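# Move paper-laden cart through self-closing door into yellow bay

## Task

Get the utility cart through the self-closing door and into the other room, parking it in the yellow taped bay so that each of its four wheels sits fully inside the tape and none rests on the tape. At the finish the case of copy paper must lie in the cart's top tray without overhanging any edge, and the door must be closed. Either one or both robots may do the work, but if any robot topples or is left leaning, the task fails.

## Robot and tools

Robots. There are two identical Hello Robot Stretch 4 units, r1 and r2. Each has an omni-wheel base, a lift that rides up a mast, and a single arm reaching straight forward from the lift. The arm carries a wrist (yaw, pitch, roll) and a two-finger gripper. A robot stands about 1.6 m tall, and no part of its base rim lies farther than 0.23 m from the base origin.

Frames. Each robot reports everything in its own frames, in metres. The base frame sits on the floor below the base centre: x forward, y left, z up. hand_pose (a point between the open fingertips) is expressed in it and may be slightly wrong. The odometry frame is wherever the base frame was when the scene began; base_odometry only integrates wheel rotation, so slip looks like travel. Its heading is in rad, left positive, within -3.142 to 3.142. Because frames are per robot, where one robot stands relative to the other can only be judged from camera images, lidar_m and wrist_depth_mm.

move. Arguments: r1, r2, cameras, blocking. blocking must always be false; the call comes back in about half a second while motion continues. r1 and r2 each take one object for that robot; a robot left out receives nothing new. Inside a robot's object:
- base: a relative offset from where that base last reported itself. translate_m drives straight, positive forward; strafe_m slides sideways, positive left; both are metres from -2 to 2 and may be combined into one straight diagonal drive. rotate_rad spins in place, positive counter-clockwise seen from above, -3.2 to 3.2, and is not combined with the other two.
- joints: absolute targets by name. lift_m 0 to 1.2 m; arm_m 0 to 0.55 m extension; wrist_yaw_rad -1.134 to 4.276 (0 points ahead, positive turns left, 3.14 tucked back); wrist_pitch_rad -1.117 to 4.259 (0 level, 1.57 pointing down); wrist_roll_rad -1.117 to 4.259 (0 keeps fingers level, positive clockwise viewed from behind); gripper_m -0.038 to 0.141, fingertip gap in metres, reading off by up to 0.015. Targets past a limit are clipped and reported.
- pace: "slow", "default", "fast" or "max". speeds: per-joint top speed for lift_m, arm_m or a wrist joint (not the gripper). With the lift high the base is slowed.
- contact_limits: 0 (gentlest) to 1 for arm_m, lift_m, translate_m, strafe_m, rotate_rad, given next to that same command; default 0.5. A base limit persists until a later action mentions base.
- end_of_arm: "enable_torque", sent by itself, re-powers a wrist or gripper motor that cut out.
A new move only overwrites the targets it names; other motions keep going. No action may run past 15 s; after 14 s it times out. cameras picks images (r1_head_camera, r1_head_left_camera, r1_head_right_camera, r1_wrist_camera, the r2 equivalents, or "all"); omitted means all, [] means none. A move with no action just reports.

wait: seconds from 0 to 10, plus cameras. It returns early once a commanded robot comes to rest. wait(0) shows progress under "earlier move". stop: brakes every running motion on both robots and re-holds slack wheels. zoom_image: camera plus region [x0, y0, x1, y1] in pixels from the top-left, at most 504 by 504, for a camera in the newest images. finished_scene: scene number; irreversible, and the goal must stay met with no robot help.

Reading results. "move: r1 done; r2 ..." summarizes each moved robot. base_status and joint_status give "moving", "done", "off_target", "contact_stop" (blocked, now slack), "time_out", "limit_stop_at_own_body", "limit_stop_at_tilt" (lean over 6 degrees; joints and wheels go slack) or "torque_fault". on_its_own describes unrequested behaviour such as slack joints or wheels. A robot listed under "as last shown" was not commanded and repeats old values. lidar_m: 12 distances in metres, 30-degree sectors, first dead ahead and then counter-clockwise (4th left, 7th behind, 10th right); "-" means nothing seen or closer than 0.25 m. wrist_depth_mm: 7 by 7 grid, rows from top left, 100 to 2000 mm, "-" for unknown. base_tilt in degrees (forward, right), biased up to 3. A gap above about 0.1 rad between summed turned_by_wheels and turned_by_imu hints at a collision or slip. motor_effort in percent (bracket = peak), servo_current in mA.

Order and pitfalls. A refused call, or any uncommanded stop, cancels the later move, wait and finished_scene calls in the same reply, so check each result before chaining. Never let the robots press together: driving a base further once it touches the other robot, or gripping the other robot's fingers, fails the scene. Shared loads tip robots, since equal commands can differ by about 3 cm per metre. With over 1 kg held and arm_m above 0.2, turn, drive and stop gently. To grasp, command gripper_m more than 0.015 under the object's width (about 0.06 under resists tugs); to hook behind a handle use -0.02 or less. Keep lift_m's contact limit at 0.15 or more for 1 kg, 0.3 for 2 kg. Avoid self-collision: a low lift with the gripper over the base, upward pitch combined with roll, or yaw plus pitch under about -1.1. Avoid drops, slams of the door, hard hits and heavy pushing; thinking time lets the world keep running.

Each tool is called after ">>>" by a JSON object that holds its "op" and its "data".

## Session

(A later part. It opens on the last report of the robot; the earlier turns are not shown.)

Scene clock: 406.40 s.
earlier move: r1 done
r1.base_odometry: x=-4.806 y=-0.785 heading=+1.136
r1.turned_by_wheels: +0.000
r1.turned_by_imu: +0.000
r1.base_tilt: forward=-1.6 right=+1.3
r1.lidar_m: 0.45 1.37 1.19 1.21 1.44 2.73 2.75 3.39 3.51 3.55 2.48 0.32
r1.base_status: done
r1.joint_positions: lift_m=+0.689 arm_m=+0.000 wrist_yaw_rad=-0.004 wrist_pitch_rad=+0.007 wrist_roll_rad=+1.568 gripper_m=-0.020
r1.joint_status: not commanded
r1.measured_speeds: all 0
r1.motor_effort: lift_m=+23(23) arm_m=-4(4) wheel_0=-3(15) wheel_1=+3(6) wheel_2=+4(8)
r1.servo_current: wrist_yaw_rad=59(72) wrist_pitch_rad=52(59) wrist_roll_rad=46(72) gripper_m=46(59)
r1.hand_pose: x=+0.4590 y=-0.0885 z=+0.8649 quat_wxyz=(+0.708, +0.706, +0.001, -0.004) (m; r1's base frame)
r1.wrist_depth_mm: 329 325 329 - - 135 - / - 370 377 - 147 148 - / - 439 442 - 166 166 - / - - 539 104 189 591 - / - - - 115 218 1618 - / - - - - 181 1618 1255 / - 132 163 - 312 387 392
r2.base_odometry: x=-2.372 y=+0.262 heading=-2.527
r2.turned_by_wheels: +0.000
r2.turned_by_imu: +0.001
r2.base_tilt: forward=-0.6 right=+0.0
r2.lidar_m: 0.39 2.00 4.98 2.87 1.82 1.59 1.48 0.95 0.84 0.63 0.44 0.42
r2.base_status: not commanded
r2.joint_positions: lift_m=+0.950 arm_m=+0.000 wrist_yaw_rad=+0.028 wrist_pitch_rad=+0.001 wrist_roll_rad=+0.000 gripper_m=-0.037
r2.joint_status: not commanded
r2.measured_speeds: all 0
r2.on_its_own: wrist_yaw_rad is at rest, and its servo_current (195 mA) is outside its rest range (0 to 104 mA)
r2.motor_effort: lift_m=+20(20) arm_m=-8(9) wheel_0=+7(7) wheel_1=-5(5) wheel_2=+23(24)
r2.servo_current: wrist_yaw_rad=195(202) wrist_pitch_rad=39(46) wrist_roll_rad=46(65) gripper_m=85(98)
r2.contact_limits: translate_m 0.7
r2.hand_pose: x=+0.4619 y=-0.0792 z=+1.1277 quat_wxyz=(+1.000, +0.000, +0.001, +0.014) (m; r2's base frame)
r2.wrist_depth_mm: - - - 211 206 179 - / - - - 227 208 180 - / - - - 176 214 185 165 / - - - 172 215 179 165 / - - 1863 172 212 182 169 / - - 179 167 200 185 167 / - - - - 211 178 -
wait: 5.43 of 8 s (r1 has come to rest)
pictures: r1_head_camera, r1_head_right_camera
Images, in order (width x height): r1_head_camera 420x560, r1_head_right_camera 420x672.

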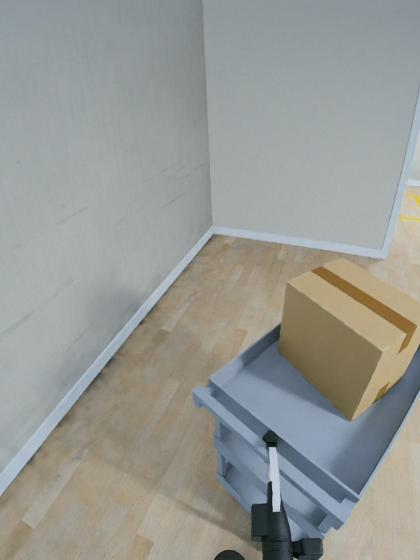

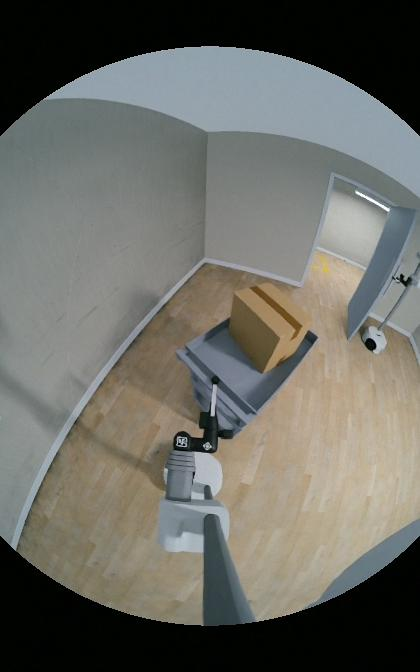

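>>> {"op": "move", "data": {"r1": {"base":{"translate_m":0.18,"strafe_m":0.17},"pace":"slow"}, "blocking": false, "cameras": []}}

>>> {"op": "wait", "data": {"seconds": 8, "cameras": []}}

>>> {"op": "move", "data": {"r1": {"base":{"translate_m":0.1,"strafe_m":-0.4},"pace":"slow"}, "blocking": false, "cameras": ["r1_head_camera"]}}

>>> {"op": "wait", "data": {"seconds": 8, "cameras": ["r1_head_camera","r1_head_right_camera"]}}

Scene clock: 415.90 s.
move: r1 moving
r1.base_odometry: x=-4.810 y=-0.772 heading=+1.136
r1.turned_by_wheels: -0.001
r1.turned_by_imu: -0.001
r1.base_tilt: forward=-1.6 right=+1.3
r1.lidar_m: 0.44 1.31 1.20 1.19 1.43 2.73 2.76 3.38 3.52 3.55 2.51 0.34
r1.base_status: translate_m moving; strafe_m moving
r1.joint_positions: lift_m=+0.689 arm_m=+0.000 wrist_yaw_rad=-0.004 wrist_pitch_rad=+0.007 wrist_roll_rad=+1.568 gripper_m=-0.020
r1.joint_status: not commanded
r1.measured_speeds: translate_m=+0.038 strafe_m=+0.034 rotate_rad=+0.001 lift_m=+0.000 arm_m=+0.000 wrist_yaw_rad=+0.000 wrist_pitch_rad=+0.000 wrist_roll_rad=+0.000
r1.motor_effort: lift_m=+23(23) arm_m=+1(4) wheel_0=-5(6) wheel_1=+5(7) wheel_2=-11(11)
r1.servo_current: wrist_yaw_rad=39(59) wrist_pitch_rad=46(52) wrist_roll_rad=46(65) gripper_m=52(59)
r1.hand_pose: x=+0.4589 y=-0.0885 z=+0.8649 quat_wxyz=(+0.708, +0.706, +0.001, -0.004) (m; r1's base frame)
r1.wrist_depth_mm: 325 324 329 - - 135 - / - 373 382 - 146 147 - / - 439 439 - 164 166 - / - - 539 104 188 597 - / - - - 114 218 1618 - / - - - - 180 1661 1308 / - 132 156 126 310 384 389
r2.base_odometry: x=-2.372 y=+0.262 heading=-2.527
r2.turned_by_wheels: +0.000
r2.turned_by_imu: +0.000
r2.base_tilt: forward=-0.6 right=+0.1
r2.lidar_m: 0.41 1.97 4.96 2.87 1.77 1.60 1.55 0.97 0.83 0.60 0.45 0.41
r2.base_status: not commanded
r2.joint_positions: lift_m=+0.950 arm_m=+0.000 wrist_yaw_rad=+0.028 wrist_pitch_rad=+0.001 wrist_roll_rad=+0.000 gripper_m=-0.037
r2.joint_status: not commanded
r2.measured_speeds: all 0
r2.motor_effort: lift_m=+20(20) arm_m=-8(8) wheel_0=+6(7) wheel_1=-5(5) wheel_2=+23(23)
r2.servo_current: wrist_yaw_rad=189(202) wrist_pitch_rad=39(46) wrist_roll_rad=52(52) gripper_m=78(91)
r2.contact_limits: translate_m 0.7
r2.hand_pose: x=+0.4619 y=-0.0792 z=+1.1277 quat_wxyz=(+1.000, +0.000, +0.001, +0.014) (m; r2's base frame)
r2.wrist_depth_mm: - - - 211 206 178 - / - - - 227 208 180 - / - - - 176 213 185 164 / - - - 173 215 179 165 / - - 1863 172 211 183 169 / - - 179 166 200 184 167 / - - - - 210 178 -
pictures: none
No camera images: "cameras" was empty.

Scene clock: 419.13 s.
earlier move: r1 done
r1.base_odometry: x=-4.884 y=-0.550 heading=+1.134
r1.turned_by_wheels: -0.001
r1.turned_by_imu: -0.001
r1.base_tilt: forward=-1.6 right=+1.3
r1.lidar_m: 0.46 1.11 0.98 0.99 1.20 2.37 2.88 3.51 3.74 3.78 0.35 0.33
r1.base_status: done
r1.joint_positions: lift_m=+0.689 arm_m=+0.000 wrist_yaw_rad=-0.019 wrist_pitch_rad=+0.008 wrist_roll_rad=+1.569 gripper_m=-0.020
r1.joint_status: not commanded
r1.measured_speeds: all 0
r1.on_its_own: wrist_yaw_rad is at rest, and its servo_current (111 mA) is outside its rest range (0 to 104 mA)
r1.motor_effort: lift_m=+23(23) arm_m=+4(4) wheel_0=-11(12) wheel_1=-2(8) wheel_2=-12(14)
r1.servo_current: wrist_yaw_rad=111(130) wrist_pitch_rad=52(59) wrist_roll_rad=59(65) gripper_m=46(59)
r1.hand_pose: x=+0.4576 y=-0.0928 z=+0.8646 quat_wxyz=(+0.708, +0.706, -0.004, -0.009) (m; r1's base frame)
r1.wrist_depth_mm: - - - - - - - / - - - - - - - / - - - - - - - / - - - - - - - / - - - - - - - / - - 181 - - 407 418 / - 134 - 105 - - 1229
r2.base_odometry: x=-2.372 y=+0.262 heading=-2.527
r2.turned_by_wheels: +0.000
r2.turned_by_imu: +0.000
r2.base_tilt: forward=-0.6 right=+0.0
r2.lidar_m: 0.39 2.07 4.96 2.91 1.80 1.60 1.51 0.94 0.83 0.63 0.45 0.43
r2.base_status: not commanded
r2.joint_positions: lift_m=+0.950 arm_m=+0.000 wrist_yaw_rad=+0.028 wrist_pitch_rad=+0.001 wrist_roll_rad=+0.000 gripper_m=-0.037
r2.joint_status: not commanded
r2.measured_speeds: all 0
r2.on_its_own: wrist_yaw_rad is at rest, and its servo_current (195 mA) is outside its rest range (0 to 104 mA)
r2.motor_effort: lift_m=+20(20) arm_m=-8(9) wheel_0=+6(7) wheel_1=-5(5) wheel_2=+23(24)
r2.servo_current: wrist_yaw_rad=195(202) wrist_pitch_rad=46(46) wrist_roll_rad=39(65) gripper_m=78(91)
r2.contact_limits: translate_m 0.7
r2.hand_pose: x=+0.4619 y=-0.0792 z=+1.1277 quat_wxyz=(+1.000, +0.000, +0.001, +0.014) (m; r2's base frame)
r2.wrist_depth_mm: - - - 211 207 179 - / - - - 228 208 180 - / - - - 176 214 185 165 / - - - 173 216 179 165 / - - 1921 173 212 183 169 / - - 179 167 200 183 167 / - - - - 210 178 -
wait: 3.23 of 8 s (r1 has come to rest)
pictures: none
No camera images: "cameras" was empty.

Scene clock: 419.63 s.
move: r1 moving
r1.base_odometry: x=-4.872 y=-0.552 heading=+1.133
r1.turned_by_wheels: -0.001
r1.turned_by_imu: -0.001
r1.base_tilt: forward=-1.6 right=+1.2
r1.lidar_m: 0.46 1.12 0.99 1.00 1.21 2.42 2.86 3.51 3.71 3.74 0.39 0.33
r1.base_status: translate_m moving; strafe_m moving
r1.joint_positions: lift_m=+0.689 arm_m=+0.000 wrist_yaw_rad=-0.019 wrist_pitch_rad=+0.008 wrist_roll_rad=+1.569 gripper_m=-0.020
r1.joint_status: not commanded
r1.measured_speeds: translate_m=+0.013 strafe_m=-0.048 rotate_rad=+0.002 lift_m=+0.000 arm_m=+0.000 wrist_yaw_rad=+0.000 wrist_pitch_rad=+0.000 wrist_roll_rad=+0.000
r1.motor_effort: lift_m=+23(23) arm_m=+4(4) wheel_0=+6(8) wheel_1=-8(10) wheel_2=-13(14)
r1.servo_current: wrist_yaw_rad=111(130) wrist_pitch_rad=46(59) wrist_roll_rad=39(65) gripper_m=39(52)
r1.hand_pose: x=+0.4576 y=-0.0928 z=+0.8646 quat_wxyz=(+0.708, +0.706, -0.004, -0.009) (m; r1's base frame)
r1.wrist_depth_mm: - - - - - - - / - - - - - - - / - - - - - - - / - - - - - - - / - - - - - - - / - - - - - 410 418 / - - - 104 - - 1255
r2.base_odometry: x=-2.372 y=+0.262 heading=-2.527
r2.turned_by_wheels: +0.000
r2.turned_by_imu: +0.000
r2.base_tilt: forward=-0.6 right=+0.0
r2.lidar_m: 0.39 2.08 4.96 2.87 1.79 1.59 1.56 0.94 0.82 0.62 0.46 0.41
r2.base_status: not commanded
r2.joint_positions: lift_m=+0.950 arm_m=+0.000 wrist_yaw_rad=+0.028 wrist_pitch_rad=+0.001 wrist_roll_rad=+0.000 gripper_m=-0.037
r2.joint_status: not commanded
r2.measured_speeds: all 0
r2.motor_effort: lift_m=+20(20) arm_m=-8(9) wheel_0=+6(7) wheel_1=-5(5) wheel_2=+23(24)
r2.servo_current: wrist_yaw_rad=189(195) wrist_pitch_rad=46(46) wrist_roll_rad=39(52) gripper_m=78(91)
r2.contact_limits: translate_m 0.7
r2.hand_pose: x=+0.4619 y=-0.0792 z=+1.1277 quat_wxyz=(+1.000, +0.000, +0.001, +0.014) (m; r2's base frame)
r2.wrist_depth_mm: - - - 210 207 178 - / - - - 228 208 180 - / - - - 175 215 184 165 / - - - 173 215 179 165 / - - 1921 172 212 183 169 / - - 179 166 200 184 167 / - - - - 211 178 -
pictures: r1_head_camera
Images, in order (width x height): r1_head_camera 420x560.

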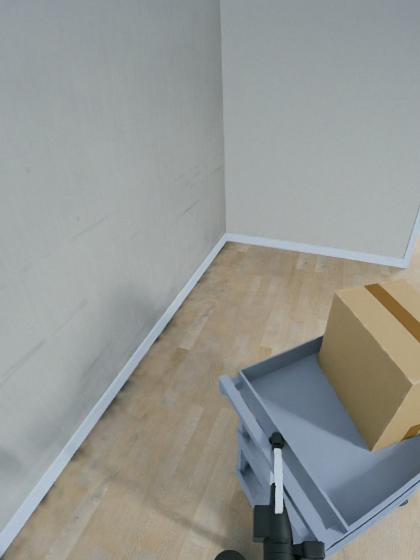

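Scene clock: 424.50 s.
earlier move: r1 done
r1.base_odometry: x=-4.480 y=-0.628 heading=+1.135
r1.turned_by_wheels: +0.001
r1.turned_by_imu: +0.001
r1.base_tilt: forward=-1.6 right=+1.3
r1.lidar_m: 0.40 0.49 1.33 1.31 1.60 3.06 3.08 3.78 3.39 3.41 2.15 0.40
r1.base_status: done
r1.joint_positions: lift_m=+0.689 arm_m=+0.000 wrist_yaw_rad=+0.008 wrist_pitch_rad=+0.008 wrist_roll_rad=+1.569 gripper_m=-0.020
r1.joint_status: not commanded
r1.measured_speeds: all 0
r1.motor_effort: lift_m=+23(23) arm_m=+4(4) wheel_0=+7(15) wheel_1=-3(10) wheel_2=+0(14)
r1.servo_current: wrist_yaw_rad=78(130) wrist_pitch_rad=52(65) wrist_roll_rad=39(72) gripper_m=46(59)
r1.hand_pose: x=+0.4599 y=-0.0852 z=+0.8646 quat_wxyz=(+0.708, +0.706, +0.006, +0.000) (m; r1's base frame)
r1.wrist_depth_mm: - - - - 189 - - / - 430 421 - 199 - - / - 402 407 143 205 - - / - 439 439 151 216 - - / - 480 480 160 224 - - / - - 504 185 185 1756 - / - - 162 138 246 128 -
r2.base_odometry: x=-2.372 y=+0.262 heading=-2.527
r2.turned_by_wheels: +0.000
r2.turned_by_imu: +0.001
r2.base_tilt: forward=-0.6 right=+0.0
r2.lidar_m: 0.39 2.05 4.96 2.88 1.80 1.61 1.55 0.97 0.83 0.63 0.46 0.42
r2.base_status: not commanded
r2.joint_positions: lift_m=+0.950 arm_m=+0.000 wrist_yaw_rad=+0.028 wrist_pitch_rad=+0.001 wrist_roll_rad=+0.000 gripper_m=-0.037
r2.joint_status: not commanded
r2.measured_speeds: all 0
r2.on_its_own: wrist_yaw_rad is at rest, and its servo_current (182 mA) is outside its rest range (0 to 104 mA)
r2.motor_effort: lift_m=+20(20) arm_m=-8(9) wheel_0=+6(7) wheel_1=-5(5) wheel_2=+23(24)
r2.servo_current: wrist_yaw_rad=182(202) wrist_pitch_rad=39(52) wrist_roll_rad=39(59) gripper_m=85(91)
r2.contact_limits: translate_m 0.7
r2.hand_pose: x=+0.4619 y=-0.0792 z=+1.1277 quat_wxyz=(+1.000, +0.000, +0.001, +0.014) (m; r2's base frame)
r2.wrist_depth_mm: - - - 211 207 179 - / - - - 228 207 180 - / - - - 176 214 185 165 / - - - 173 215 179 166 / - - 1808 172 212 183 169 / - - 179 167 200 183 167 / - - - - 209 178 -
wait: 4.87 of 8 s (r1 has come to rest)
pictures: r1_head_camera, r1_head_right_camera
Images, in order (width x height): r1_head_camera 420x560, r1_head_right_camera 420x672.

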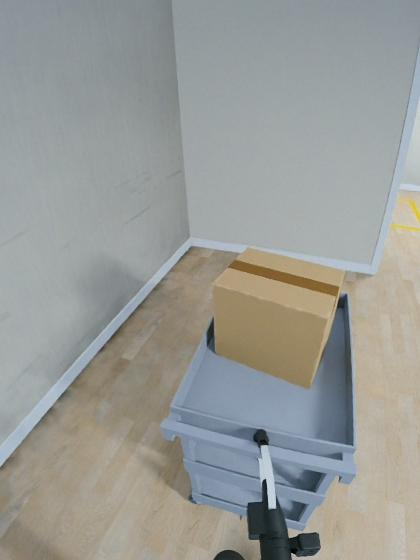

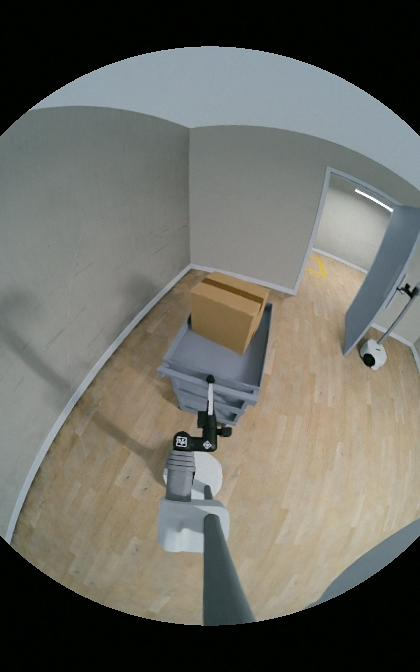

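>>> {"op": "move", "data": {"r1": {"base":{"translate_m":-0.65,"strafe_m":-0.27},"pace":"slow"}, "blocking": false, "cameras": []}}

>>> {"op": "wait", "data": {"seconds": 9, "cameras": ["r1_head_camera","r1_head_right_camera"]}}

Scene clock: 437.53 s.
move: r1 moving
r1.base_odometry: x=-4.480 y=-0.642 heading=+1.135
r1.turned_by_wheels: +0.000
r1.turned_by_imu: +0.000
r1.base_tilt: forward=-1.6 right=+1.3
r1.lidar_m: 0.42 0.49 1.34 1.36 1.65 3.06 3.05 3.78 3.41 3.42 2.14 0.39
r1.base_status: translate_m moving; strafe_m moving
r1.joint_positions: lift_m=+0.689 arm_m=+0.000 wrist_yaw_rad=+0.008 wrist_pitch_rad=+0.008 wrist_roll_rad=+1.569 gripper_m=-0.020
r1.joint_status: not commanded
r1.measured_speeds: translate_m=-0.050 strafe_m=-0.020 rotate_rad=-0.003 lift_m=+0.000 arm_m=+0.000 wrist_yaw_rad=+0.000 wrist_pitch_rad=+0.000 wrist_roll_rad=+0.000
r1.motor_effort: lift_m=+23(23) arm_m=-4(4) wheel_0=-2(6) wheel_1=-7(8) wheel_2=+10(14)
r1.servo_current: wrist_yaw_rad=59(78) wrist_pitch_rad=46(59) wrist_roll_rad=33(52) gripper_m=46(59)
r1.hand_pose: x=+0.4600 y=-0.0852 z=+0.8646 quat_wxyz=(+0.708, +0.706, +0.006, +0.000) (m; r1's base frame)
r1.wrist_depth_mm: - - - - 191 - - / - 439 427 - 200 - - / - 407 407 146 208 - - / - 439 439 154 217 - - / - 484 484 161 226 - - / - - 504 185 183 1756 - / - 138 154 138 248 1464 -
r2.base_odometry: x=-2.372 y=+0.262 heading=-2.527
r2.turned_by_wheels: +0.000
r2.turned_by_imu: +0.000
r2.base_tilt: forward=-0.6 right=+0.0
r2.lidar_m: 0.38 2.05 4.98 2.90 1.77 1.60 1.56 0.93 0.81 0.64 0.46 0.43
r2.base_status: not commanded
r2.joint_positions: lift_m=+0.950 arm_m=+0.000 wrist_yaw_rad=+0.028 wrist_pitch_rad=+0.001 wrist_roll_rad=+0.000 gripper_m=-0.037
r2.joint_status: not commanded
r2.measured_speeds: all 0
r2.motor_effort: lift_m=+20(20) arm_m=-8(9) wheel_0=+6(7) wheel_1=-5(5) wheel_2=+23(23)
r2.servo_current: wrist_yaw_rad=208(208) wrist_pitch_rad=46(46) wrist_roll_rad=52(52) gripper_m=85(85)
r2.contact_limits: translate_m 0.7
r2.hand_pose: x=+0.4619 y=-0.0792 z=+1.1277 quat_wxyz=(+1.000, +0.000, +0.001, +0.014) (m; r2's base frame)
r2.wrist_depth_mm: - - - 211 207 179 - / - - - 228 208 180 - / - - - 176 214 185 165 / - - - 172 215 179 166 / - - 1863 172 212 182 169 / - - 179 167 200 184 167 / - - - - 211 178 -
pictures: none
No camera images: "cameras" was empty.

Scene clock: 445.27 s.
earlier move: r1 done
r1.base_odometry: x=-4.510 y=-1.331 heading=+1.134
r1.turned_by_wheels: +0.000
r1.turned_by_imu: -0.003
r1.base_tilt: forward=-1.6 right=+1.3
r1.lidar_m: 0.34 0.37 1.79 1.79 2.23 2.53 2.57 3.13 2.94 2.96 2.52 0.44
r1.base_status: done
r1.joint_positions: lift_m=+0.689 arm_m=+0.000 wrist_yaw_rad=+0.001 wrist_pitch_rad=+0.008 wrist_roll_rad=+1.569 gripper_m=-0.020
r1.joint_status: not commanded
r1.measured_speeds: all 0
r1.motor_effort: lift_m=+23(23) arm_m=-4(4) wheel_0=-4(10) wheel_1=-2(8) wheel_2=+2(14)
r1.servo_current: wrist_yaw_rad=65(78) wrist_pitch_rad=59(59) wrist_roll_rad=52(65) gripper_m=46(59)
r1.hand_pose: x=+0.4594 y=-0.0871 z=+0.8646 quat_wxyz=(+0.708, +0.706, +0.003, -0.002) (m; r1's base frame)
r1.wrist_depth_mm: - - - - 290 294 296 / - - - - 274 1576 1182 / - - - - 260 1708 - / - - - 252 251 - - / - 436 439 237 241 - - / - 433 439 185 232 - - / - 430 179 140 223 - -
r2.base_odometry: x=-2.372 y=+0.262 heading=-2.527
r2.turned_by_wheels: +0.000
r2.turned_by_imu: +0.001
r2.base_tilt: forward=-0.6 right=+0.0
r2.lidar_m: 0.37 2.06 2.61 2.89 1.81 1.58 1.50 0.93 0.84 0.62 0.44 0.43
r2.base_status: not commanded
r2.joint_positions: lift_m=+0.950 arm_m=+0.000 wrist_yaw_rad=+0.028 wrist_pitch_rad=+0.001 wrist_roll_rad=+0.000 gripper_m=-0.037
r2.joint_status: not commanded
r2.measured_speeds: all 0
r2.on_its_own: wrist_yaw_rad is at rest, and its servo_current (189 mA) is outside its rest range (0 to 104 mA)
r2.motor_effort: lift_m=+20(20) arm_m=-8(9) wheel_0=+6(7) wheel_1=-5(5) wheel_2=+23(24)
r2.servo_current: wrist_yaw_rad=189(208) wrist_pitch_rad=39(52) wrist_roll_rad=46(65) gripper_m=85(91)
r2.contact_limits: translate_m 0.7
r2.hand_pose: x=+0.4619 y=-0.0792 z=+1.1277 quat_wxyz=(+1.000, +0.000, +0.001, +0.014) (m; r2's base frame)
r2.wrist_depth_mm: - - - 211 207 179 - / - - - 227 208 180 - / - - - 176 213 184 164 / - - - 173 215 179 166 / - 1921 - 172 212 183 169 / - - 179 167 200 183 167 / - - - - 211 178 -
wait: 7.73 of 9 s (r1 has come to rest)
pictures: r1_head_camera, r1_head_right_camera
Images, in order (width x height): r1_head_camera 420x560, r1_head_right_camera 420x672.

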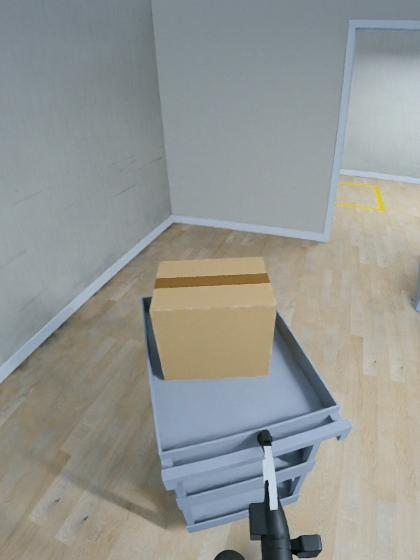

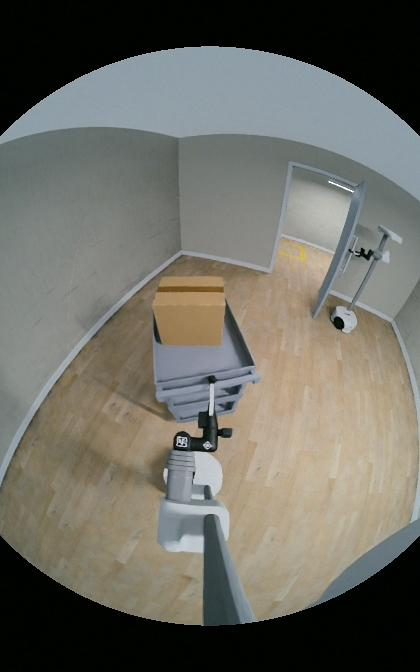

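>>> {"op": "move", "data": {"r1": {"base":{"translate_m":-0.75,"strafe_m":-0.5},"pace":"slow"}, "blocking": false, "cameras": []}}

>>> {"op": "wait", "data": {"seconds": 10, "cameras": ["r1_head_camera","r1_head_right_camera"]}}

Scene clock: 450.87 s.
move: r1 moving
r1.base_odometry: x=-4.508 y=-1.345 heading=+1.135
r1.turned_by_wheels: +0.001
r1.turned_by_imu: +0.001
r1.base_tilt: forward=-1.5 right=+1.2
r1.lidar_m: 0.34 0.35 1.79 1.82 2.22 2.53 2.55 3.15 2.92 2.97 2.53 0.45
r1.base_status: translate_m moving; strafe_m moving
r1.joint_positions: lift_m=+0.689 arm_m=+0.000 wrist_yaw_rad=+0.001 wrist_pitch_rad=+0.008 wrist_roll_rad=+1.569 gripper_m=-0.020
r1.joint_status: not commanded
r1.measured_speeds: translate_m=-0.046 strafe_m=-0.031 rotate_rad=+0.002 lift_m=+0.000 arm_m=+0.000 wrist_yaw_rad=+0.000 wrist_pitch_rad=+0.000 wrist_roll_rad=+0.000
r1.motor_effort: lift_m=+23(23) arm_m=-4(4) wheel_0=+5(6) wheel_1=-7(9) wheel_2=+9(11)
r1.servo_current: wrist_yaw_rad=46(59) wrist_pitch_rad=52(59) wrist_roll_rad=39(72) gripper_m=46(52)
r1.hand_pose: x=+0.4594 y=-0.0871 z=+0.8646 quat_wxyz=(+0.708, +0.706, +0.003, -0.002) (m; r1's base frame)
r1.wrist_depth_mm: - - - - 289 293 296 / - - - - 273 1618 1205 / - - - - 260 1756 - / - - - 252 251 - - / - 439 442 236 242 - - / - 436 436 186 232 - - / - 436 179 140 224 - -
r2.base_odometry: x=-2.372 y=+0.262 heading=-2.527
r2.turned_by_wheels: +0.000
r2.turned_by_imu: +0.000
r2.base_tilt: forward=-0.6 right=+0.1
r2.lidar_m: 0.38 2.06 2.62 2.88 1.81 1.58 1.48 0.96 0.83 0.63 0.45 0.42
r2.base_status: not commanded
r2.joint_positions: lift_m=+0.950 arm_m=+0.000 wrist_yaw_rad=+0.028 wrist_pitch_rad=+0.001 wrist_roll_rad=+0.000 gripper_m=-0.037
r2.joint_status: not commanded
r2.measured_speeds: all 0
r2.motor_effort: lift_m=+20(20) arm_m=-9(9) wheel_0=+6(7) wheel_1=-5(5) wheel_2=+23(23)
r2.servo_current: wrist_yaw_rad=189(195) wrist_pitch_rad=46(46) wrist_roll_rad=52(59) gripper_m=85(91)
r2.contact_limits: translate_m 0.7
r2.hand_pose: x=+0.4619 y=-0.0792 z=+1.1277 quat_wxyz=(+1.000, +0.000, +0.001, +0.014) (m; r2's base frame)
r2.wrist_depth_mm: - - - 211 206 178 - / - - - 228 208 180 - / - - - 176 213 184 164 / - - - 173 216 179 165 / - 1808 - 172 211 183 169 / - - 179 166 200 184 167 / - - - - 211 177 -
pictures: none
No camera images: "cameras" was empty.

Scene clock: 460.57 s.
earlier move: r1 done
r1.base_odometry: x=-4.373 y=-2.222 heading=+1.135
r1.turned_by_wheels: +0.000
r1.turned_by_imu: +0.002
r1.base_tilt: forward=-1.6 right=+1.3
r1.lidar_m: 0.25 0.25 2.47 2.50 2.22 1.99 2.04 2.47 2.22 2.24 2.73 0.51
r1.base_status: done
r1.joint_positions: lift_m=+0.689 arm_m=+0.000 wrist_yaw_rad=+0.010 wrist_pitch_rad=+0.008 wrist_roll_rad=+1.569 gripper_m=-0.020
r1.joint_status: not commanded
r1.measured_speeds: all 0
r1.motor_effort: lift_m=+23(23) arm_m=-1(4) wheel_0=+7(14) wheel_1=-1(9) wheel_2=+4(11)
r1.servo_current: wrist_yaw_rad=59(85) wrist_pitch_rad=52(65) wrist_roll_rad=46(72) gripper_m=46(59)
r1.hand_pose: x=+0.4601 y=-0.0846 z=+0.8646 quat_wxyz=(+0.708, +0.706, +0.006, +0.001) (m; r1's base frame)
r1.wrist_depth_mm: - - - - - 1708 1229 / - - - - - 1756 1205 / - - - - 366 368 375 / - - - - 322 1756 1281 / - - - 265 259 1661 - / - - - 189 230 1708 - / - 402 180 127 202 - -
r2.base_odometry: x=-2.372 y=+0.262 heading=-2.527
r2.turned_by_wheels: +0.000
r2.turned_by_imu: +0.001
r2.base_tilt: forward=-0.7 right=+0.0
r2.lidar_m: 0.40 2.35 2.33 2.87 1.78 1.57 1.53 0.93 0.83 0.63 0.40 0.42
r2.base_status: not commanded
r2.joint_positions: lift_m=+0.950 arm_m=+0.000 wrist_yaw_rad=+0.028 wrist_pitch_rad=+0.001 wrist_roll_rad=+0.000 gripper_m=-0.037
r2.joint_status: not commanded
r2.measured_speeds: all 0
r2.on_its_own: wrist_yaw_rad is at rest, and its servo_current (195 mA) is outside its rest range (0 to 104 mA)
r2.motor_effort: lift_m=+20(20) arm_m=-8(9) wheel_0=+7(7) wheel_1=-5(5) wheel_2=+23(24)
r2.servo_current: wrist_yaw_rad=195(202) wrist_pitch_rad=46(46) wrist_roll_rad=59(65) gripper_m=78(91)
r2.contact_limits: translate_m 0.7
r2.hand_pose: x=+0.4619 y=-0.0792 z=+1.1277 quat_wxyz=(+1.000, +0.000, +0.001, +0.014) (m; r2's base frame)
r2.wrist_depth_mm: - - - 211 206 178 - / - - - 228 208 180 - / - - - 176 213 185 164 / - - - 173 216 179 165 / - - - 172 212 183 169 / - - 179 166 200 183 167 / - - - - 209 178 -
wait: 9.70 of 10 s (r1 has come to rest)
pictures: r1_head_camera, r1_head_right_camera
Images, in order (width x height): r1_head_camera 420x560, r1_head_right_camera 420x672.

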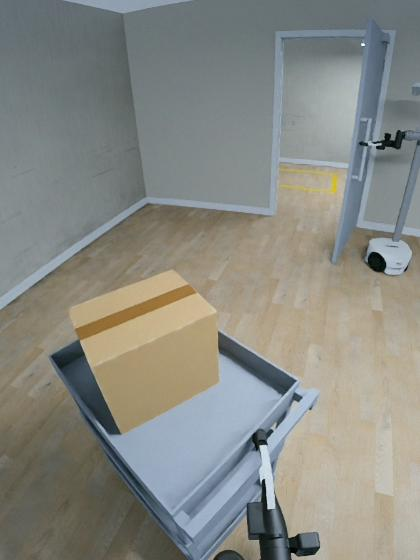

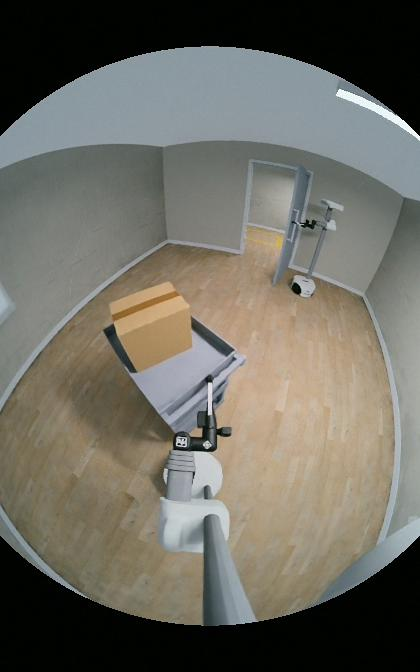

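>>> {"op": "move", "data": {"r1": {"base":{"translate_m":-0.08,"strafe_m":0.42},"pace":"slow"}, "blocking": false, "cameras": []}}

>>> {"op": "wait", "data": {"seconds": 8, "cameras": ["r1_head_camera","r1_head_right_camera"]}}

Scene clock: 467.00 s.
move: r1 moving
r1.base_odometry: x=-4.385 y=-2.219 heading=+1.135
r1.turned_by_wheels: +0.000
r1.turned_by_imu: +0.000
r1.base_tilt: forward=-1.6 right=+1.3
r1.lidar_m: 0.25 0.25 2.46 2.50 2.23 2.01 2.02 2.49 2.22 2.24 2.74 0.51
r1.base_status: translate_m moving; strafe_m moving
r1.joint_positions: lift_m=+0.689 arm_m=+0.000 wrist_yaw_rad=+0.003 wrist_pitch_rad=+0.008 wrist_roll_rad=+1.569 gripper_m=-0.020
r1.joint_status: not commanded
r1.measured_speeds: translate_m=-0.009 strafe_m=+0.050 rotate_rad=+0.000 lift_m=+0.000 arm_m=+0.000 wrist_yaw_rad=-0.009 wrist_pitch_rad=+0.000 wrist_roll_rad=+0.000
r1.motor_effort: lift_m=+23(23) arm_m=+3(4) wheel_0=-8(8) wheel_1=+8(8) wheel_2=+4(5)
r1.servo_current: wrist_yaw_rad=46(78) wrist_pitch_rad=52(59) wrist_roll_rad=33(52) gripper_m=46(52)
r1.hand_pose: x=+0.4595 y=-0.0866 z=+0.8646 quat_wxyz=(+0.708, +0.706, +0.004, -0.002) (m; r1's base frame)
r1.wrist_depth_mm: - - - - - 1708 1229 / - - - - - 1708 1205 / - - - - 366 373 377 / - - - - 322 1708 1255 / - - - 257 259 1756 - / - - - 187 183 1708 - / - 404 179 126 201 - -
r2.base_odometry: x=-2.372 y=+0.262 heading=-2.527
r2.turned_by_wheels: +0.000
r2.turned_by_imu: +0.000
r2.base_tilt: forward=-0.6 right=+0.0
r2.lidar_m: 0.42 2.36 2.33 2.89 1.82 1.56 1.56 0.94 0.83 0.62 0.45 0.42
r2.base_status: not commanded
r2.joint_positions: lift_m=+0.950 arm_m=+0.000 wrist_yaw_rad=+0.028 wrist_pitch_rad=+0.001 wrist_roll_rad=+0.000 gripper_m=-0.037
r2.joint_status: not commanded
r2.measured_speeds: all 0
r2.motor_effort: lift_m=+20(20) arm_m=-8(8) wheel_0=+6(7) wheel_1=-5(5) wheel_2=+23(23)
r2.servo_current: wrist_yaw_rad=189(202) wrist_pitch_rad=39(46) wrist_roll_rad=46(59) gripper_m=85(85)
r2.contact_limits: translate_m 0.7
r2.hand_pose: x=+0.4619 y=-0.0792 z=+1.1277 quat_wxyz=(+1.000, +0.000, +0.001, +0.014) (m; r2's base frame)
r2.wrist_depth_mm: - - - 211 208 179 - / - - - 228 208 180 - / - - - 176 213 184 164 / - - - 173 214 179 165 / - - - 172 212 182 169 / - - 178 167 200 184 167 / - - - - 210 178 -
pictures: none
No camera images: "cameras" was empty.

Scene clock: 472.00 s.
earlier move: r1 done
r1.base_odometry: x=-4.787 y=-2.117 heading=+1.135
r1.turned_by_wheels: -0.001
r1.turned_by_imu: -0.001
r1.base_tilt: forward=-1.6 right=+1.3
r1.lidar_m: 0.34 0.32 2.11 2.14 2.02 1.79 1.82 2.22 2.56 2.58 3.17 0.46
r1.base_status: done
r1.joint_positions: lift_m=+0.689 arm_m=+0.000 wrist_yaw_rad=-0.008 wrist_pitch_rad=+0.008 wrist_roll_rad=+1.569 gripper_m=-0.020
r1.joint_status: not commanded
r1.measured_speeds: all 0
r1.motor_effort: lift_m=+23(23) arm_m=+4(4) wheel_0=-7(15) wheel_1=+3(8) wheel_2=-3(6)
r1.servo_current: wrist_yaw_rad=39(78) wrist_pitch_rad=52(59) wrist_roll_rad=52(72) gripper_m=46(52)
r1.hand_pose: x=+0.4586 y=-0.0896 z=+0.8646 quat_wxyz=(+0.708, +0.706, +0.000, -0.005) (m; r1's base frame)
r1.wrist_depth_mm: - - - - - 1576 1182 / - - - - 296 310 309 / - - - - 265 1708 1281 / - - - 255 254 1863 - / - 436 436 236 240 - - / - 424 427 184 184 - - / - 421 182 143 216 - -
r2.base_odometry: x=-2.372 y=+0.262 heading=-2.527
r2.turned_by_wheels: +0.000
r2.turned_by_imu: +0.001
r2.base_tilt: forward=-0.6 right=+0.0
r2.lidar_m: 0.40 2.43 2.53 2.92 1.80 1.59 1.55 0.94 0.83 0.61 0.44 0.42
r2.base_status: not commanded
r2.joint_positions: lift_m=+0.950 arm_m=+0.000 wrist_yaw_rad=+0.028 wrist_pitch_rad=+0.001 wrist_roll_rad=+0.000 gripper_m=-0.037
r2.joint_status: not commanded
r2.measured_speeds: all 0
r2.on_its_own: wrist_yaw_rad is at rest, and its servo_current (182 mA) is outside its rest range (0 to 104 mA)
r2.motor_effort: lift_m=+20(20) arm_m=-8(9) wheel_0=+6(7) wheel_1=-5(5) wheel_2=+23(24)
r2.servo_current: wrist_yaw_rad=182(208) wrist_pitch_rad=39(52) wrist_roll_rad=59(59) gripper_m=85(91)
r2.contact_limits: translate_m 0.7
r2.hand_pose: x=+0.4619 y=-0.0792 z=+1.1277 quat_wxyz=(+1.000, +0.000, +0.001, +0.014) (m; r2's base frame)
r2.wrist_depth_mm: - - - 211 206 178 - / - - - 229 208 180 - / - - - 176 214 184 164 / - - - 173 215 179 166 / - - - 173 213 183 169 / - - 179 166 200 183 167 / - - - - 211 177 -
wait: 5.00 of 8 s (r1 has come to rest)
pictures: r1_head_camera, r1_head_right_camera
Images, in order (width x height): r1_head_camera 420x560, r1_head_right_camera 420x672.

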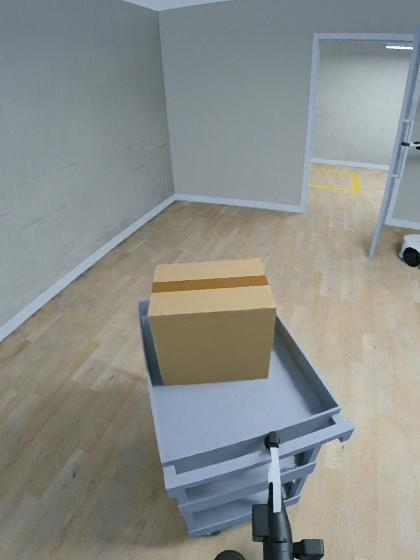

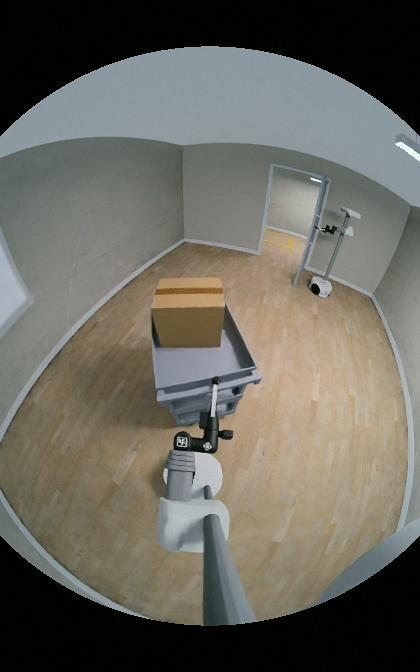

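>>> {"op": "move", "data": {"r1": {"base":{"translate_m":-0.02,"strafe_m":0.42},"pace":"slow"}, "blocking": false, "cameras": []}}

>>> {"op": "wait", "data": {"seconds": 8, "cameras": ["r1_head_camera","r1_head_right_camera"]}}

Scene clock: 478.00 s.
move: r1 moving
r1.base_odometry: x=-4.800 y=-2.112 heading=+1.134
r1.turned_by_wheels: -0.001
r1.turned_by_imu: -0.001
r1.base_tilt: forward=-1.6 right=+1.3
r1.lidar_m: 0.34 0.34 2.08 2.13 2.00 1.78 1.80 2.24 2.60 2.61 3.15 0.45
r1.base_status: translate_m moving; strafe_m moving
r1.joint_positions: lift_m=+0.689 arm_m=+0.000 wrist_yaw_rad=-0.008 wrist_pitch_rad=+0.008 wrist_roll_rad=+1.569 gripper_m=-0.020
r1.joint_status: not commanded
r1.measured_speeds: translate_m=-0.003 strafe_m=+0.053 rotate_rad=-0.001 lift_m=+0.000 arm_m=+0.000 wrist_yaw_rad=+0.000 wrist_pitch_rad=+0.000 wrist_roll_rad=+0.000
r1.motor_effort: lift_m=+23(23) arm_m=+4(4) wheel_0=-11(12) wheel_1=+4(9) wheel_2=-5(5)
r1.servo_current: wrist_yaw_rad=52(65) wrist_pitch_rad=52(59) wrist_roll_rad=39(59) gripper_m=46(52)
r1.hand_pose: x=+0.4586 y=-0.0896 z=+0.8646 quat_wxyz=(+0.708, +0.706, +0.000, -0.005) (m; r1's base frame)
r1.wrist_depth_mm: - - - - - 1618 1160 / - - - - 290 312 310 / - - - - 265 1756 1205 / - - - 254 254 1863 - / - 436 439 236 241 - - / - 427 427 185 182 - - / - 421 182 142 219 - -
r2.base_odometry: x=-2.372 y=+0.262 heading=-2.527
r2.turned_by_wheels: +0.000
r2.turned_by_imu: +0.000
r2.base_tilt: forward=-0.6 right=+0.0
r2.lidar_m: 0.40 2.43 2.55 2.86 1.81 1.60 1.54 0.96 0.81 0.62 0.42 0.40
r2.base_status: not commanded
r2.joint_positions: lift_m=+0.950 arm_m=+0.000 wrist_yaw_rad=+0.028 wrist_pitch_rad=+0.001 wrist_roll_rad=+0.000 gripper_m=-0.037
r2.joint_status: not commanded
r2.measured_speeds: all 0
r2.motor_effort: lift_m=+20(20) arm_m=-9(9) wheel_0=+6(7) wheel_1=-5(5) wheel_2=+23(24)
r2.servo_current: wrist_yaw_rad=176(202) wrist_pitch_rad=33(46) wrist_roll_rad=65(65) gripper_m=85(91)
r2.contact_limits: translate_m 0.7
r2.hand_pose: x=+0.4619 y=-0.0792 z=+1.1277 quat_wxyz=(+1.000, +0.000, +0.001, +0.014) (m; r2's base frame)
r2.wrist_depth_mm: - - - 211 206 178 - / - - - 228 208 180 - / - - - 175 213 184 165 / - - - 173 215 179 165 / - - - 173 211 183 169 / - - 179 167 200 184 167 / - - - - 211 178 -
pictures: none
No camera images: "cameras" was empty.

Scene clock: 482.87 s.
earlier move: r1 done
r1.base_odometry: x=-5.176 y=-1.958 heading=+1.135
r1.turned_by_wheels: +0.001
r1.turned_by_imu: +0.001
r1.base_tilt: forward=-1.6 right=+1.3
r1.lidar_m: 0.41 0.47 1.72 1.75 1.82 1.64 1.66 2.04 2.97 2.98 3.48 0.40
r1.base_status: done
r1.joint_positions: lift_m=+0.689 arm_m=+0.000 wrist_yaw_rad=-0.008 wrist_pitch_rad=+0.008 wrist_roll_rad=+1.569 gripper_m=-0.020
r1.joint_status: not commanded
r1.measured_speeds: all 0
r1.motor_effort: lift_m=+23(23) arm_m=+4(4) wheel_0=-5(15) wheel_1=+3(9) wheel_2=+2(7)
r1.servo_current: wrist_yaw_rad=72(91) wrist_pitch_rad=52(59) wrist_roll_rad=46(65) gripper_m=46(52)
r1.hand_pose: x=+0.4586 y=-0.0897 z=+0.8646 quat_wxyz=(+0.708, +0.706, +0.000, -0.006) (m; r1's base frame)
r1.wrist_depth_mm: - - - - 208 1537 - / - - - 154 213 - - / - 413 413 215 218 - - / - 427 433 163 223 - - / - 462 459 166 229 - - / - 500 477 181 183 - - / - - 182 141 241 128 -
r2.base_odometry: x=-2.372 y=+0.262 heading=-2.527
r2.turned_by_wheels: +0.000
r2.turned_by_imu: +0.001
r2.base_tilt: forward=-0.6 right=+0.0
r2.lidar_m: 0.38 2.59 2.86 2.88 1.77 1.58 1.52 0.94 0.82 0.62 0.46 0.43
r2.base_status: not commanded
r2.joint_positions: lift_m=+0.950 arm_m=+0.000 wrist_yaw_rad=+0.028 wrist_pitch_rad=+0.001 wrist_roll_rad=+0.000 gripper_m=-0.037
r2.joint_status: not commanded
r2.measured_speeds: all 0
r2.on_its_own: wrist_yaw_rad is at rest, and its servo_current (195 mA) is outside its rest range (0 to 104 mA)
r2.motor_effort: lift_m=+20(20) arm_m=-8(9) wheel_0=+7(7) wheel_1=-5(5) wheel_2=+23(24)
r2.servo_current: wrist_yaw_rad=195(202) wrist_pitch_rad=39(46) wrist_roll_rad=39(65) gripper_m=85(91)
r2.contact_limits: translate_m 0.7
r2.hand_pose: x=+0.4619 y=-0.0792 z=+1.1277 quat_wxyz=(+1.000, +0.000, +0.001, +0.014) (m; r2's base frame)
r2.wrist_depth_mm: - - - 211 206 178 - / - - - 228 209 180 - / - - - 176 214 185 164 / - - - 173 215 179 166 / - - - 172 212 183 169 / - - 179 166 200 183 167 / - - - - 210 177 -
wait: 4.87 of 8 s (r1 has come to rest)
pictures: r1_head_camera, r1_head_right_camera
Images, in order (width x height): r1_head_camera 420x560, r1_head_right_camera 420x672.

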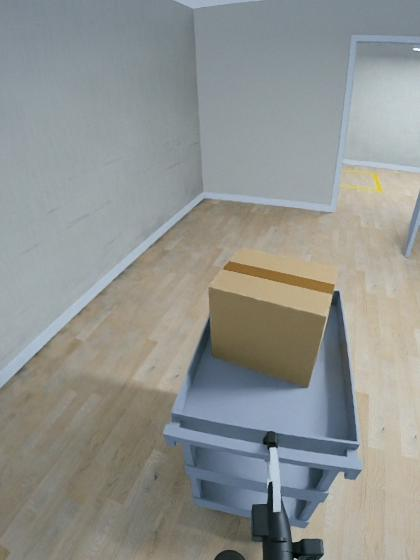

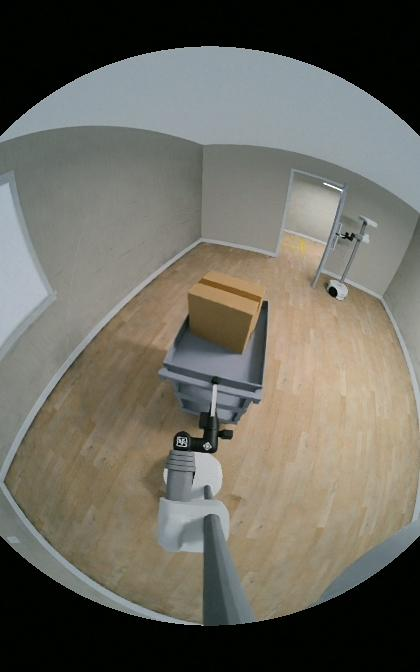

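>>> {"op": "move", "data": {"r1": {"base":{"translate_m":0.05,"strafe_m":0.3},"pace":"slow"}, "blocking": false, "cameras": []}}

>>> {"op": "wait", "data": {"seconds": 8, "cameras": ["r1_head_camera","r1_head_right_camera"]}}

Scene clock: 487.97 s.
move: r1 moving
r1.base_odometry: x=-5.187 y=-1.950 heading=+1.134
r1.turned_by_wheels: -0.001
r1.turned_by_imu: -0.001
r1.base_tilt: forward=-1.6 right=+1.3
r1.lidar_m: 0.41 0.45 1.71 1.72 1.83 1.63 1.65 2.03 2.97 3.00 3.47 0.42
r1.base_status: translate_m moving; strafe_m moving
r1.joint_positions: lift_m=+0.689 arm_m=+0.000 wrist_yaw_rad=-0.008 wrist_pitch_rad=+0.008 wrist_roll_rad=+1.569 gripper_m=-0.020
r1.joint_status: not commanded
r1.measured_speeds: translate_m=+0.009 strafe_m=+0.051 rotate_rad=+0.002 lift_m=+0.000 arm_m=+0.000 wrist_yaw_rad=+0.000 wrist_pitch_rad=+0.000 wrist_roll_rad=+0.000
r1.motor_effort: lift_m=+23(23) arm_m=+3(4) wheel_0=-13(13) wheel_1=+5(7) wheel_2=-6(6)
r1.servo_current: wrist_yaw_rad=78(78) wrist_pitch_rad=46(59) wrist_roll_rad=52(59) gripper_m=52(52)
r1.hand_pose: x=+0.4586 y=-0.0897 z=+0.8646 quat_wxyz=(+0.708, +0.706, +0.000, -0.006) (m; r1's base frame)
r1.wrist_depth_mm: - - - - 206 1576 - / - - - 153 211 - - / - 413 415 158 218 - - / - 430 430 162 223 - - / - 459 459 166 229 - - / - 504 477 178 183 - - / - - 182 142 241 128 -
r2.base_odometry: x=-2.372 y=+0.262 heading=-2.527
r2.turned_by_wheels: +0.000
r2.turned_by_imu: +0.000
r2.base_tilt: forward=-0.7 right=+0.0
r2.lidar_m: 0.39 2.53 2.89 2.85 1.79 1.59 1.54 0.95 0.82 0.60 0.46 0.39
r2.base_status: not commanded
r2.joint_positions: lift_m=+0.950 arm_m=+0.000 wrist_yaw_rad=+0.028 wrist_pitch_rad=+0.001 wrist_roll_rad=+0.000 gripper_m=-0.037
r2.joint_status: not commanded
r2.measured_speeds: all 0
r2.motor_effort: lift_m=+20(20) arm_m=-8(9) wheel_0=+6(7) wheel_1=-5(5) wheel_2=+23(23)
r2.servo_current: wrist_yaw_rad=189(202) wrist_pitch_rad=39(46) wrist_roll_rad=46(52) gripper_m=78(85)
r2.contact_limits: translate_m 0.7
r2.hand_pose: x=+0.4619 y=-0.0792 z=+1.1277 quat_wxyz=(+1.000, +0.000, +0.001, +0.014) (m; r2's base frame)
r2.wrist_depth_mm: - - - 211 206 179 - / - - - 228 206 180 - / - - - 176 214 183 165 / - - - 173 215 179 165 / - - - 172 212 182 169 / - - 179 167 200 183 167 / - - - - 211 178 -
pictures: none
No camera images: "cameras" was empty.

Scene clock: 491.73 s.
earlier move: r1 done
r1.base_odometry: x=-5.426 y=-1.785 heading=+1.134
r1.turned_by_wheels: +0.000
r1.turned_by_imu: +0.001
r1.base_tilt: forward=-1.6 right=+1.3
r1.lidar_m: 0.44 1.62 1.44 1.44 1.76 1.57 1.61 2.00 3.26 3.30 3.56 0.35
r1.base_status: done
r1.joint_positions: lift_m=+0.689 arm_m=+0.000 wrist_yaw_rad=-0.008 wrist_pitch_rad=+0.008 wrist_roll_rad=+1.569 gripper_m=-0.020
r1.joint_status: not commanded
r1.measured_speeds: all 0
r1.motor_effort: lift_m=+23(23) arm_m=-3(4) wheel_0=-5(13) wheel_1=+1(7) wheel_2=-4(9)
r1.servo_current: wrist_yaw_rad=39(85) wrist_pitch_rad=52(65) wrist_roll_rad=59(65) gripper_m=52(59)
r1.hand_pose: x=+0.4586 y=-0.0897 z=+0.8646 quat_wxyz=(+0.708, +0.706, +0.000, -0.006) (m; r1's base frame)
r1.wrist_depth_mm: - 338 345 - 152 154 - / - 364 368 104 166 167 - / - 413 421 111 181 - - / - 488 480 - 199 - - / - - - - 221 1618 - / - - - 185 182 1618 - / - - 179 139 157 1430 1308
r2.base_odometry: x=-2.372 y=+0.262 heading=-2.527
r2.turned_by_wheels: +0.000
r2.turned_by_imu: +0.001
r2.base_tilt: forward=-0.6 right=+0.1
r2.lidar_m: 0.40 2.71 3.60 2.86 1.81 1.59 1.56 0.95 0.83 0.63 0.46 0.42
r2.base_status: not commanded
r2.joint_positions: lift_m=+0.950 arm_m=+0.000 wrist_yaw_rad=+0.028 wrist_pitch_rad=+0.001 wrist_roll_rad=+0.000 gripper_m=-0.037
r2.joint_status: not commanded
r2.measured_speeds: all 0
r2.on_its_own: wrist_yaw_rad is at rest, and its servo_current (195 mA) is outside its rest range (0 to 104 mA)
r2.motor_effort: lift_m=+20(20) arm_m=-8(9) wheel_0=+7(7) wheel_1=-5(5) wheel_2=+23(24)
r2.servo_current: wrist_yaw_rad=195(202) wrist_pitch_rad=39(46) wrist_roll_rad=46(59) gripper_m=85(91)
r2.contact_limits: translate_m 0.7
r2.hand_pose: x=+0.4619 y=-0.0792 z=+1.1277 quat_wxyz=(+1.000, +0.000, +0.001, +0.014) (m; r2's base frame)
r2.wrist_depth_mm: - - - 211 206 178 - / - - - 228 208 180 - / - - - 176 213 185 164 / - - - 173 214 179 166 / - - - 172 212 183 169 / - - 178 167 200 183 167 / - - - - 211 177 -
wait: 3.77 of 8 s (r1 has come to rest)
pictures: r1_head_camera, r1_head_right_camera
Images, in order (width x height): r1_head_camera 420x560, r1_head_right_camera 420x672.

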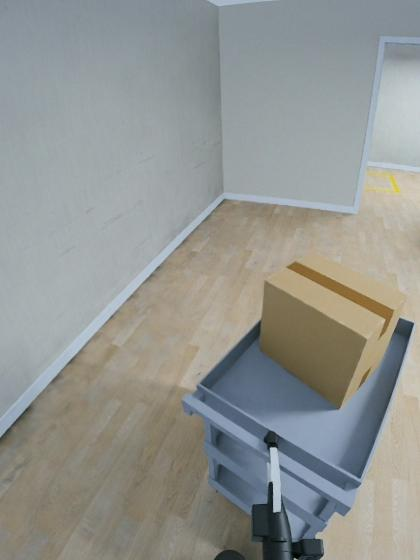

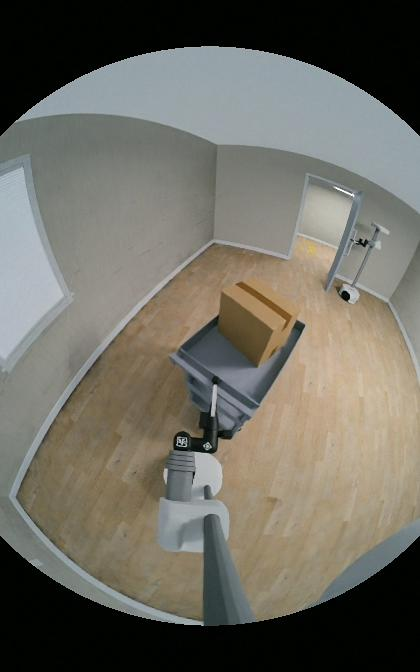

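>>> {"op": "move", "data": {"r1": {"base":{"translate_m":0.4,"strafe_m":-0.31},"pace":"slow"}, "blocking": false, "cameras": []}}

>>> {"op": "wait", "data": {"seconds": 8, "cameras": ["r1_head_camera","r1_head_right_camera"]}}

Scene clock: 496.33 s.
move: r1 moving
r1.base_odometry: x=-5.415 y=-1.779 heading=+1.134
r1.turned_by_wheels: +0.000
r1.turned_by_imu: +0.000
r1.base_tilt: forward=-1.6 right=+1.3
r1.lidar_m: 0.44 1.65 1.44 1.45 1.79 1.58 1.63 1.99 3.24 3.26 3.51 0.36
r1.base_status: translate_m moving; strafe_m moving
r1.joint_positions: lift_m=+0.689 arm_m=+0.000 wrist_yaw_rad=-0.003 wrist_pitch_rad=+0.008 wrist_roll_rad=+1.569 gripper_m=-0.020
r1.joint_status: not commanded
r1.measured_speeds: translate_m=+0.041 strafe_m=-0.032 rotate_rad=+0.000 lift_m=+0.000 arm_m=+0.000 wrist_yaw_rad=+0.018 wrist_pitch_rad=+0.000 wrist_roll_rad=+0.000
r1.motor_effort: lift_m=+23(23) arm_m=+4(4) wheel_0=+12(12) wheel_1=-3(3) wheel_2=-8(10)
r1.servo_current: wrist_yaw_rad=52(72) wrist_pitch_rad=52(59) wrist_roll_rad=52(59) gripper_m=39(46)
r1.hand_pose: x=+0.4590 y=-0.0883 z=+0.8646 quat_wxyz=(+0.708, +0.706, +0.002, -0.004) (m; r1's base frame)
r1.wrist_depth_mm: 345 334 342 - 151 150 - / - 366 368 101 162 163 - / - 410 415 108 177 178 - / - 492 484 119 196 - - / - - - - 218 1618 - / - - - - 183 1661 - / - - 180 140 164 1464 1281
r2.base_odometry: x=-2.372 y=+0.262 heading=-2.527
r2.turned_by_wheels: +0.000
r2.turned_by_imu: +0.000
r2.base_tilt: forward=-0.6 right=+0.0
r2.lidar_m: 0.41 2.74 3.52 2.89 1.80 1.60 1.54 0.95 0.83 0.64 0.43 0.40
r2.base_status: not commanded
r2.joint_positions: lift_m=+0.950 arm_m=+0.000 wrist_yaw_rad=+0.028 wrist_pitch_rad=+0.001 wrist_roll_rad=+0.000 gripper_m=-0.037
r2.joint_status: not commanded
r2.measured_speeds: all 0
r2.motor_effort: lift_m=+20(20) arm_m=-8(9) wheel_0=+6(7) wheel_1=-5(5) wheel_2=+23(23)
r2.servo_current: wrist_yaw_rad=189(195) wrist_pitch_rad=39(46) wrist_roll_rad=52(52) gripper_m=78(85)
r2.contact_limits: translate_m 0.7
r2.hand_pose: x=+0.4619 y=-0.0792 z=+1.1277 quat_wxyz=(+1.000, +0.000, +0.001, +0.014) (m; r2's base frame)
r2.wrist_depth_mm: - - - 210 206 179 - / - - - 228 208 181 - / - - - 176 214 185 164 / - - - 173 215 179 166 / - - - 172 212 183 169 / - - 179 166 200 183 167 / - - - - 210 178 -
pictures: none
No camera images: "cameras" was empty.

Scene clock: 502.10 s.
earlier move: r1 done
r1.base_odometry: x=-4.977 y=-1.554 heading=+1.134
r1.turned_by_wheels: +0.000
r1.turned_by_imu: +0.000
r1.base_tilt: forward=-1.6 right=+1.3
r1.lidar_m: 0.44 1.83 1.58 1.61 1.99 2.07 2.08 2.57 3.11 3.14 3.05 0.32
r1.base_status: done
r1.joint_positions: lift_m=+0.689 arm_m=+0.000 wrist_yaw_rad=+0.003 wrist_pitch_rad=+0.008 wrist_roll_rad=+1.569 gripper_m=-0.020
r1.joint_status: not commanded
r1.measured_speeds: all 0
r1.motor_effort: lift_m=+23(23) arm_m=+4(4) wheel_0=+7(14) wheel_1=-3(6) wheel_2=-2(11)
r1.servo_current: wrist_yaw_rad=46(72) wrist_pitch_rad=52(59) wrist_roll_rad=52(72) gripper_m=52(59)
r1.hand_pose: x=+0.4595 y=-0.0865 z=+0.8646 quat_wxyz=(+0.708, +0.706, +0.004, -0.002) (m; r1's base frame)
r1.wrist_depth_mm: 324 320 320 - - 119 - / - 373 379 - - 129 - / - 455 455 - - 148 - / - - - - - 183 - / - - - - 214 1618 - / - - 189 115 178 1708 1281 / - - 181 143 342 407 1098
r2.base_odometry: x=-2.372 y=+0.262 heading=-2.527
r2.turned_by_wheels: +0.000
r2.turned_by_imu: +0.001
r2.base_tilt: forward=-0.6 right=+0.0
r2.lidar_m: 0.39 2.24 3.08 2.86 1.79 1.59 1.52 0.95 0.82 0.62 0.45 0.43
r2.base_status: not commanded
r2.joint_positions: lift_m=+0.950 arm_m=+0.000 wrist_yaw_rad=+0.028 wrist_pitch_rad=+0.001 wrist_roll_rad=+0.000 gripper_m=-0.037
r2.joint_status: not commanded
r2.measured_speeds: all 0
r2.on_its_own: wrist_yaw_rad is at rest, and its servo_current (189 mA) is outside its rest range (0 to 104 mA)
r2.motor_effort: lift_m=+20(20) arm_m=-8(9) wheel_0=+6(7) wheel_1=-5(5) wheel_2=+23(24)
r2.servo_current: wrist_yaw_rad=189(202) wrist_pitch_rad=33(52) wrist_roll_rad=39(65) gripper_m=85(98)
r2.contact_limits: translate_m 0.7
r2.hand_pose: x=+0.4619 y=-0.0792 z=+1.1277 quat_wxyz=(+1.000, +0.000, +0.001, +0.014) (m; r2's base frame)
r2.wrist_depth_mm: - - - 211 207 179 - / - - - 228 208 180 - / - - - 176 214 184 164 / - - - 173 215 180 165 / 1863 - - 172 212 183 169 / - - 179 166 201 183 167 / - - - - 210 178 -
wait: 5.77 of 8 s (r1 has come to rest)
pictures: r1_head_camera, r1_head_right_camera
Images, in order (width x height): r1_head_camera 420x560, r1_head_right_camera 420x672.

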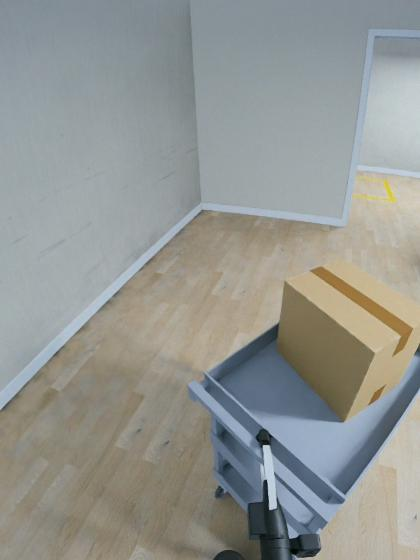

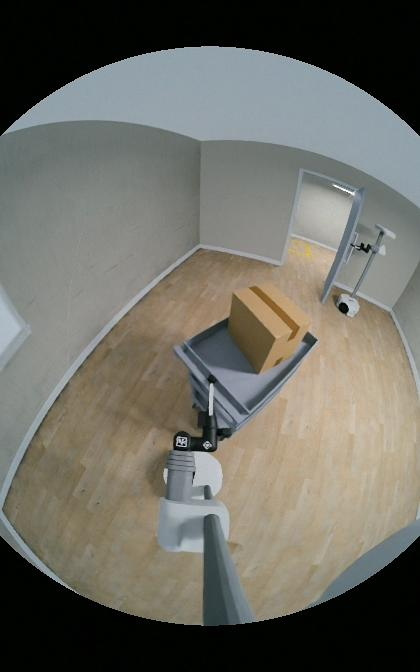

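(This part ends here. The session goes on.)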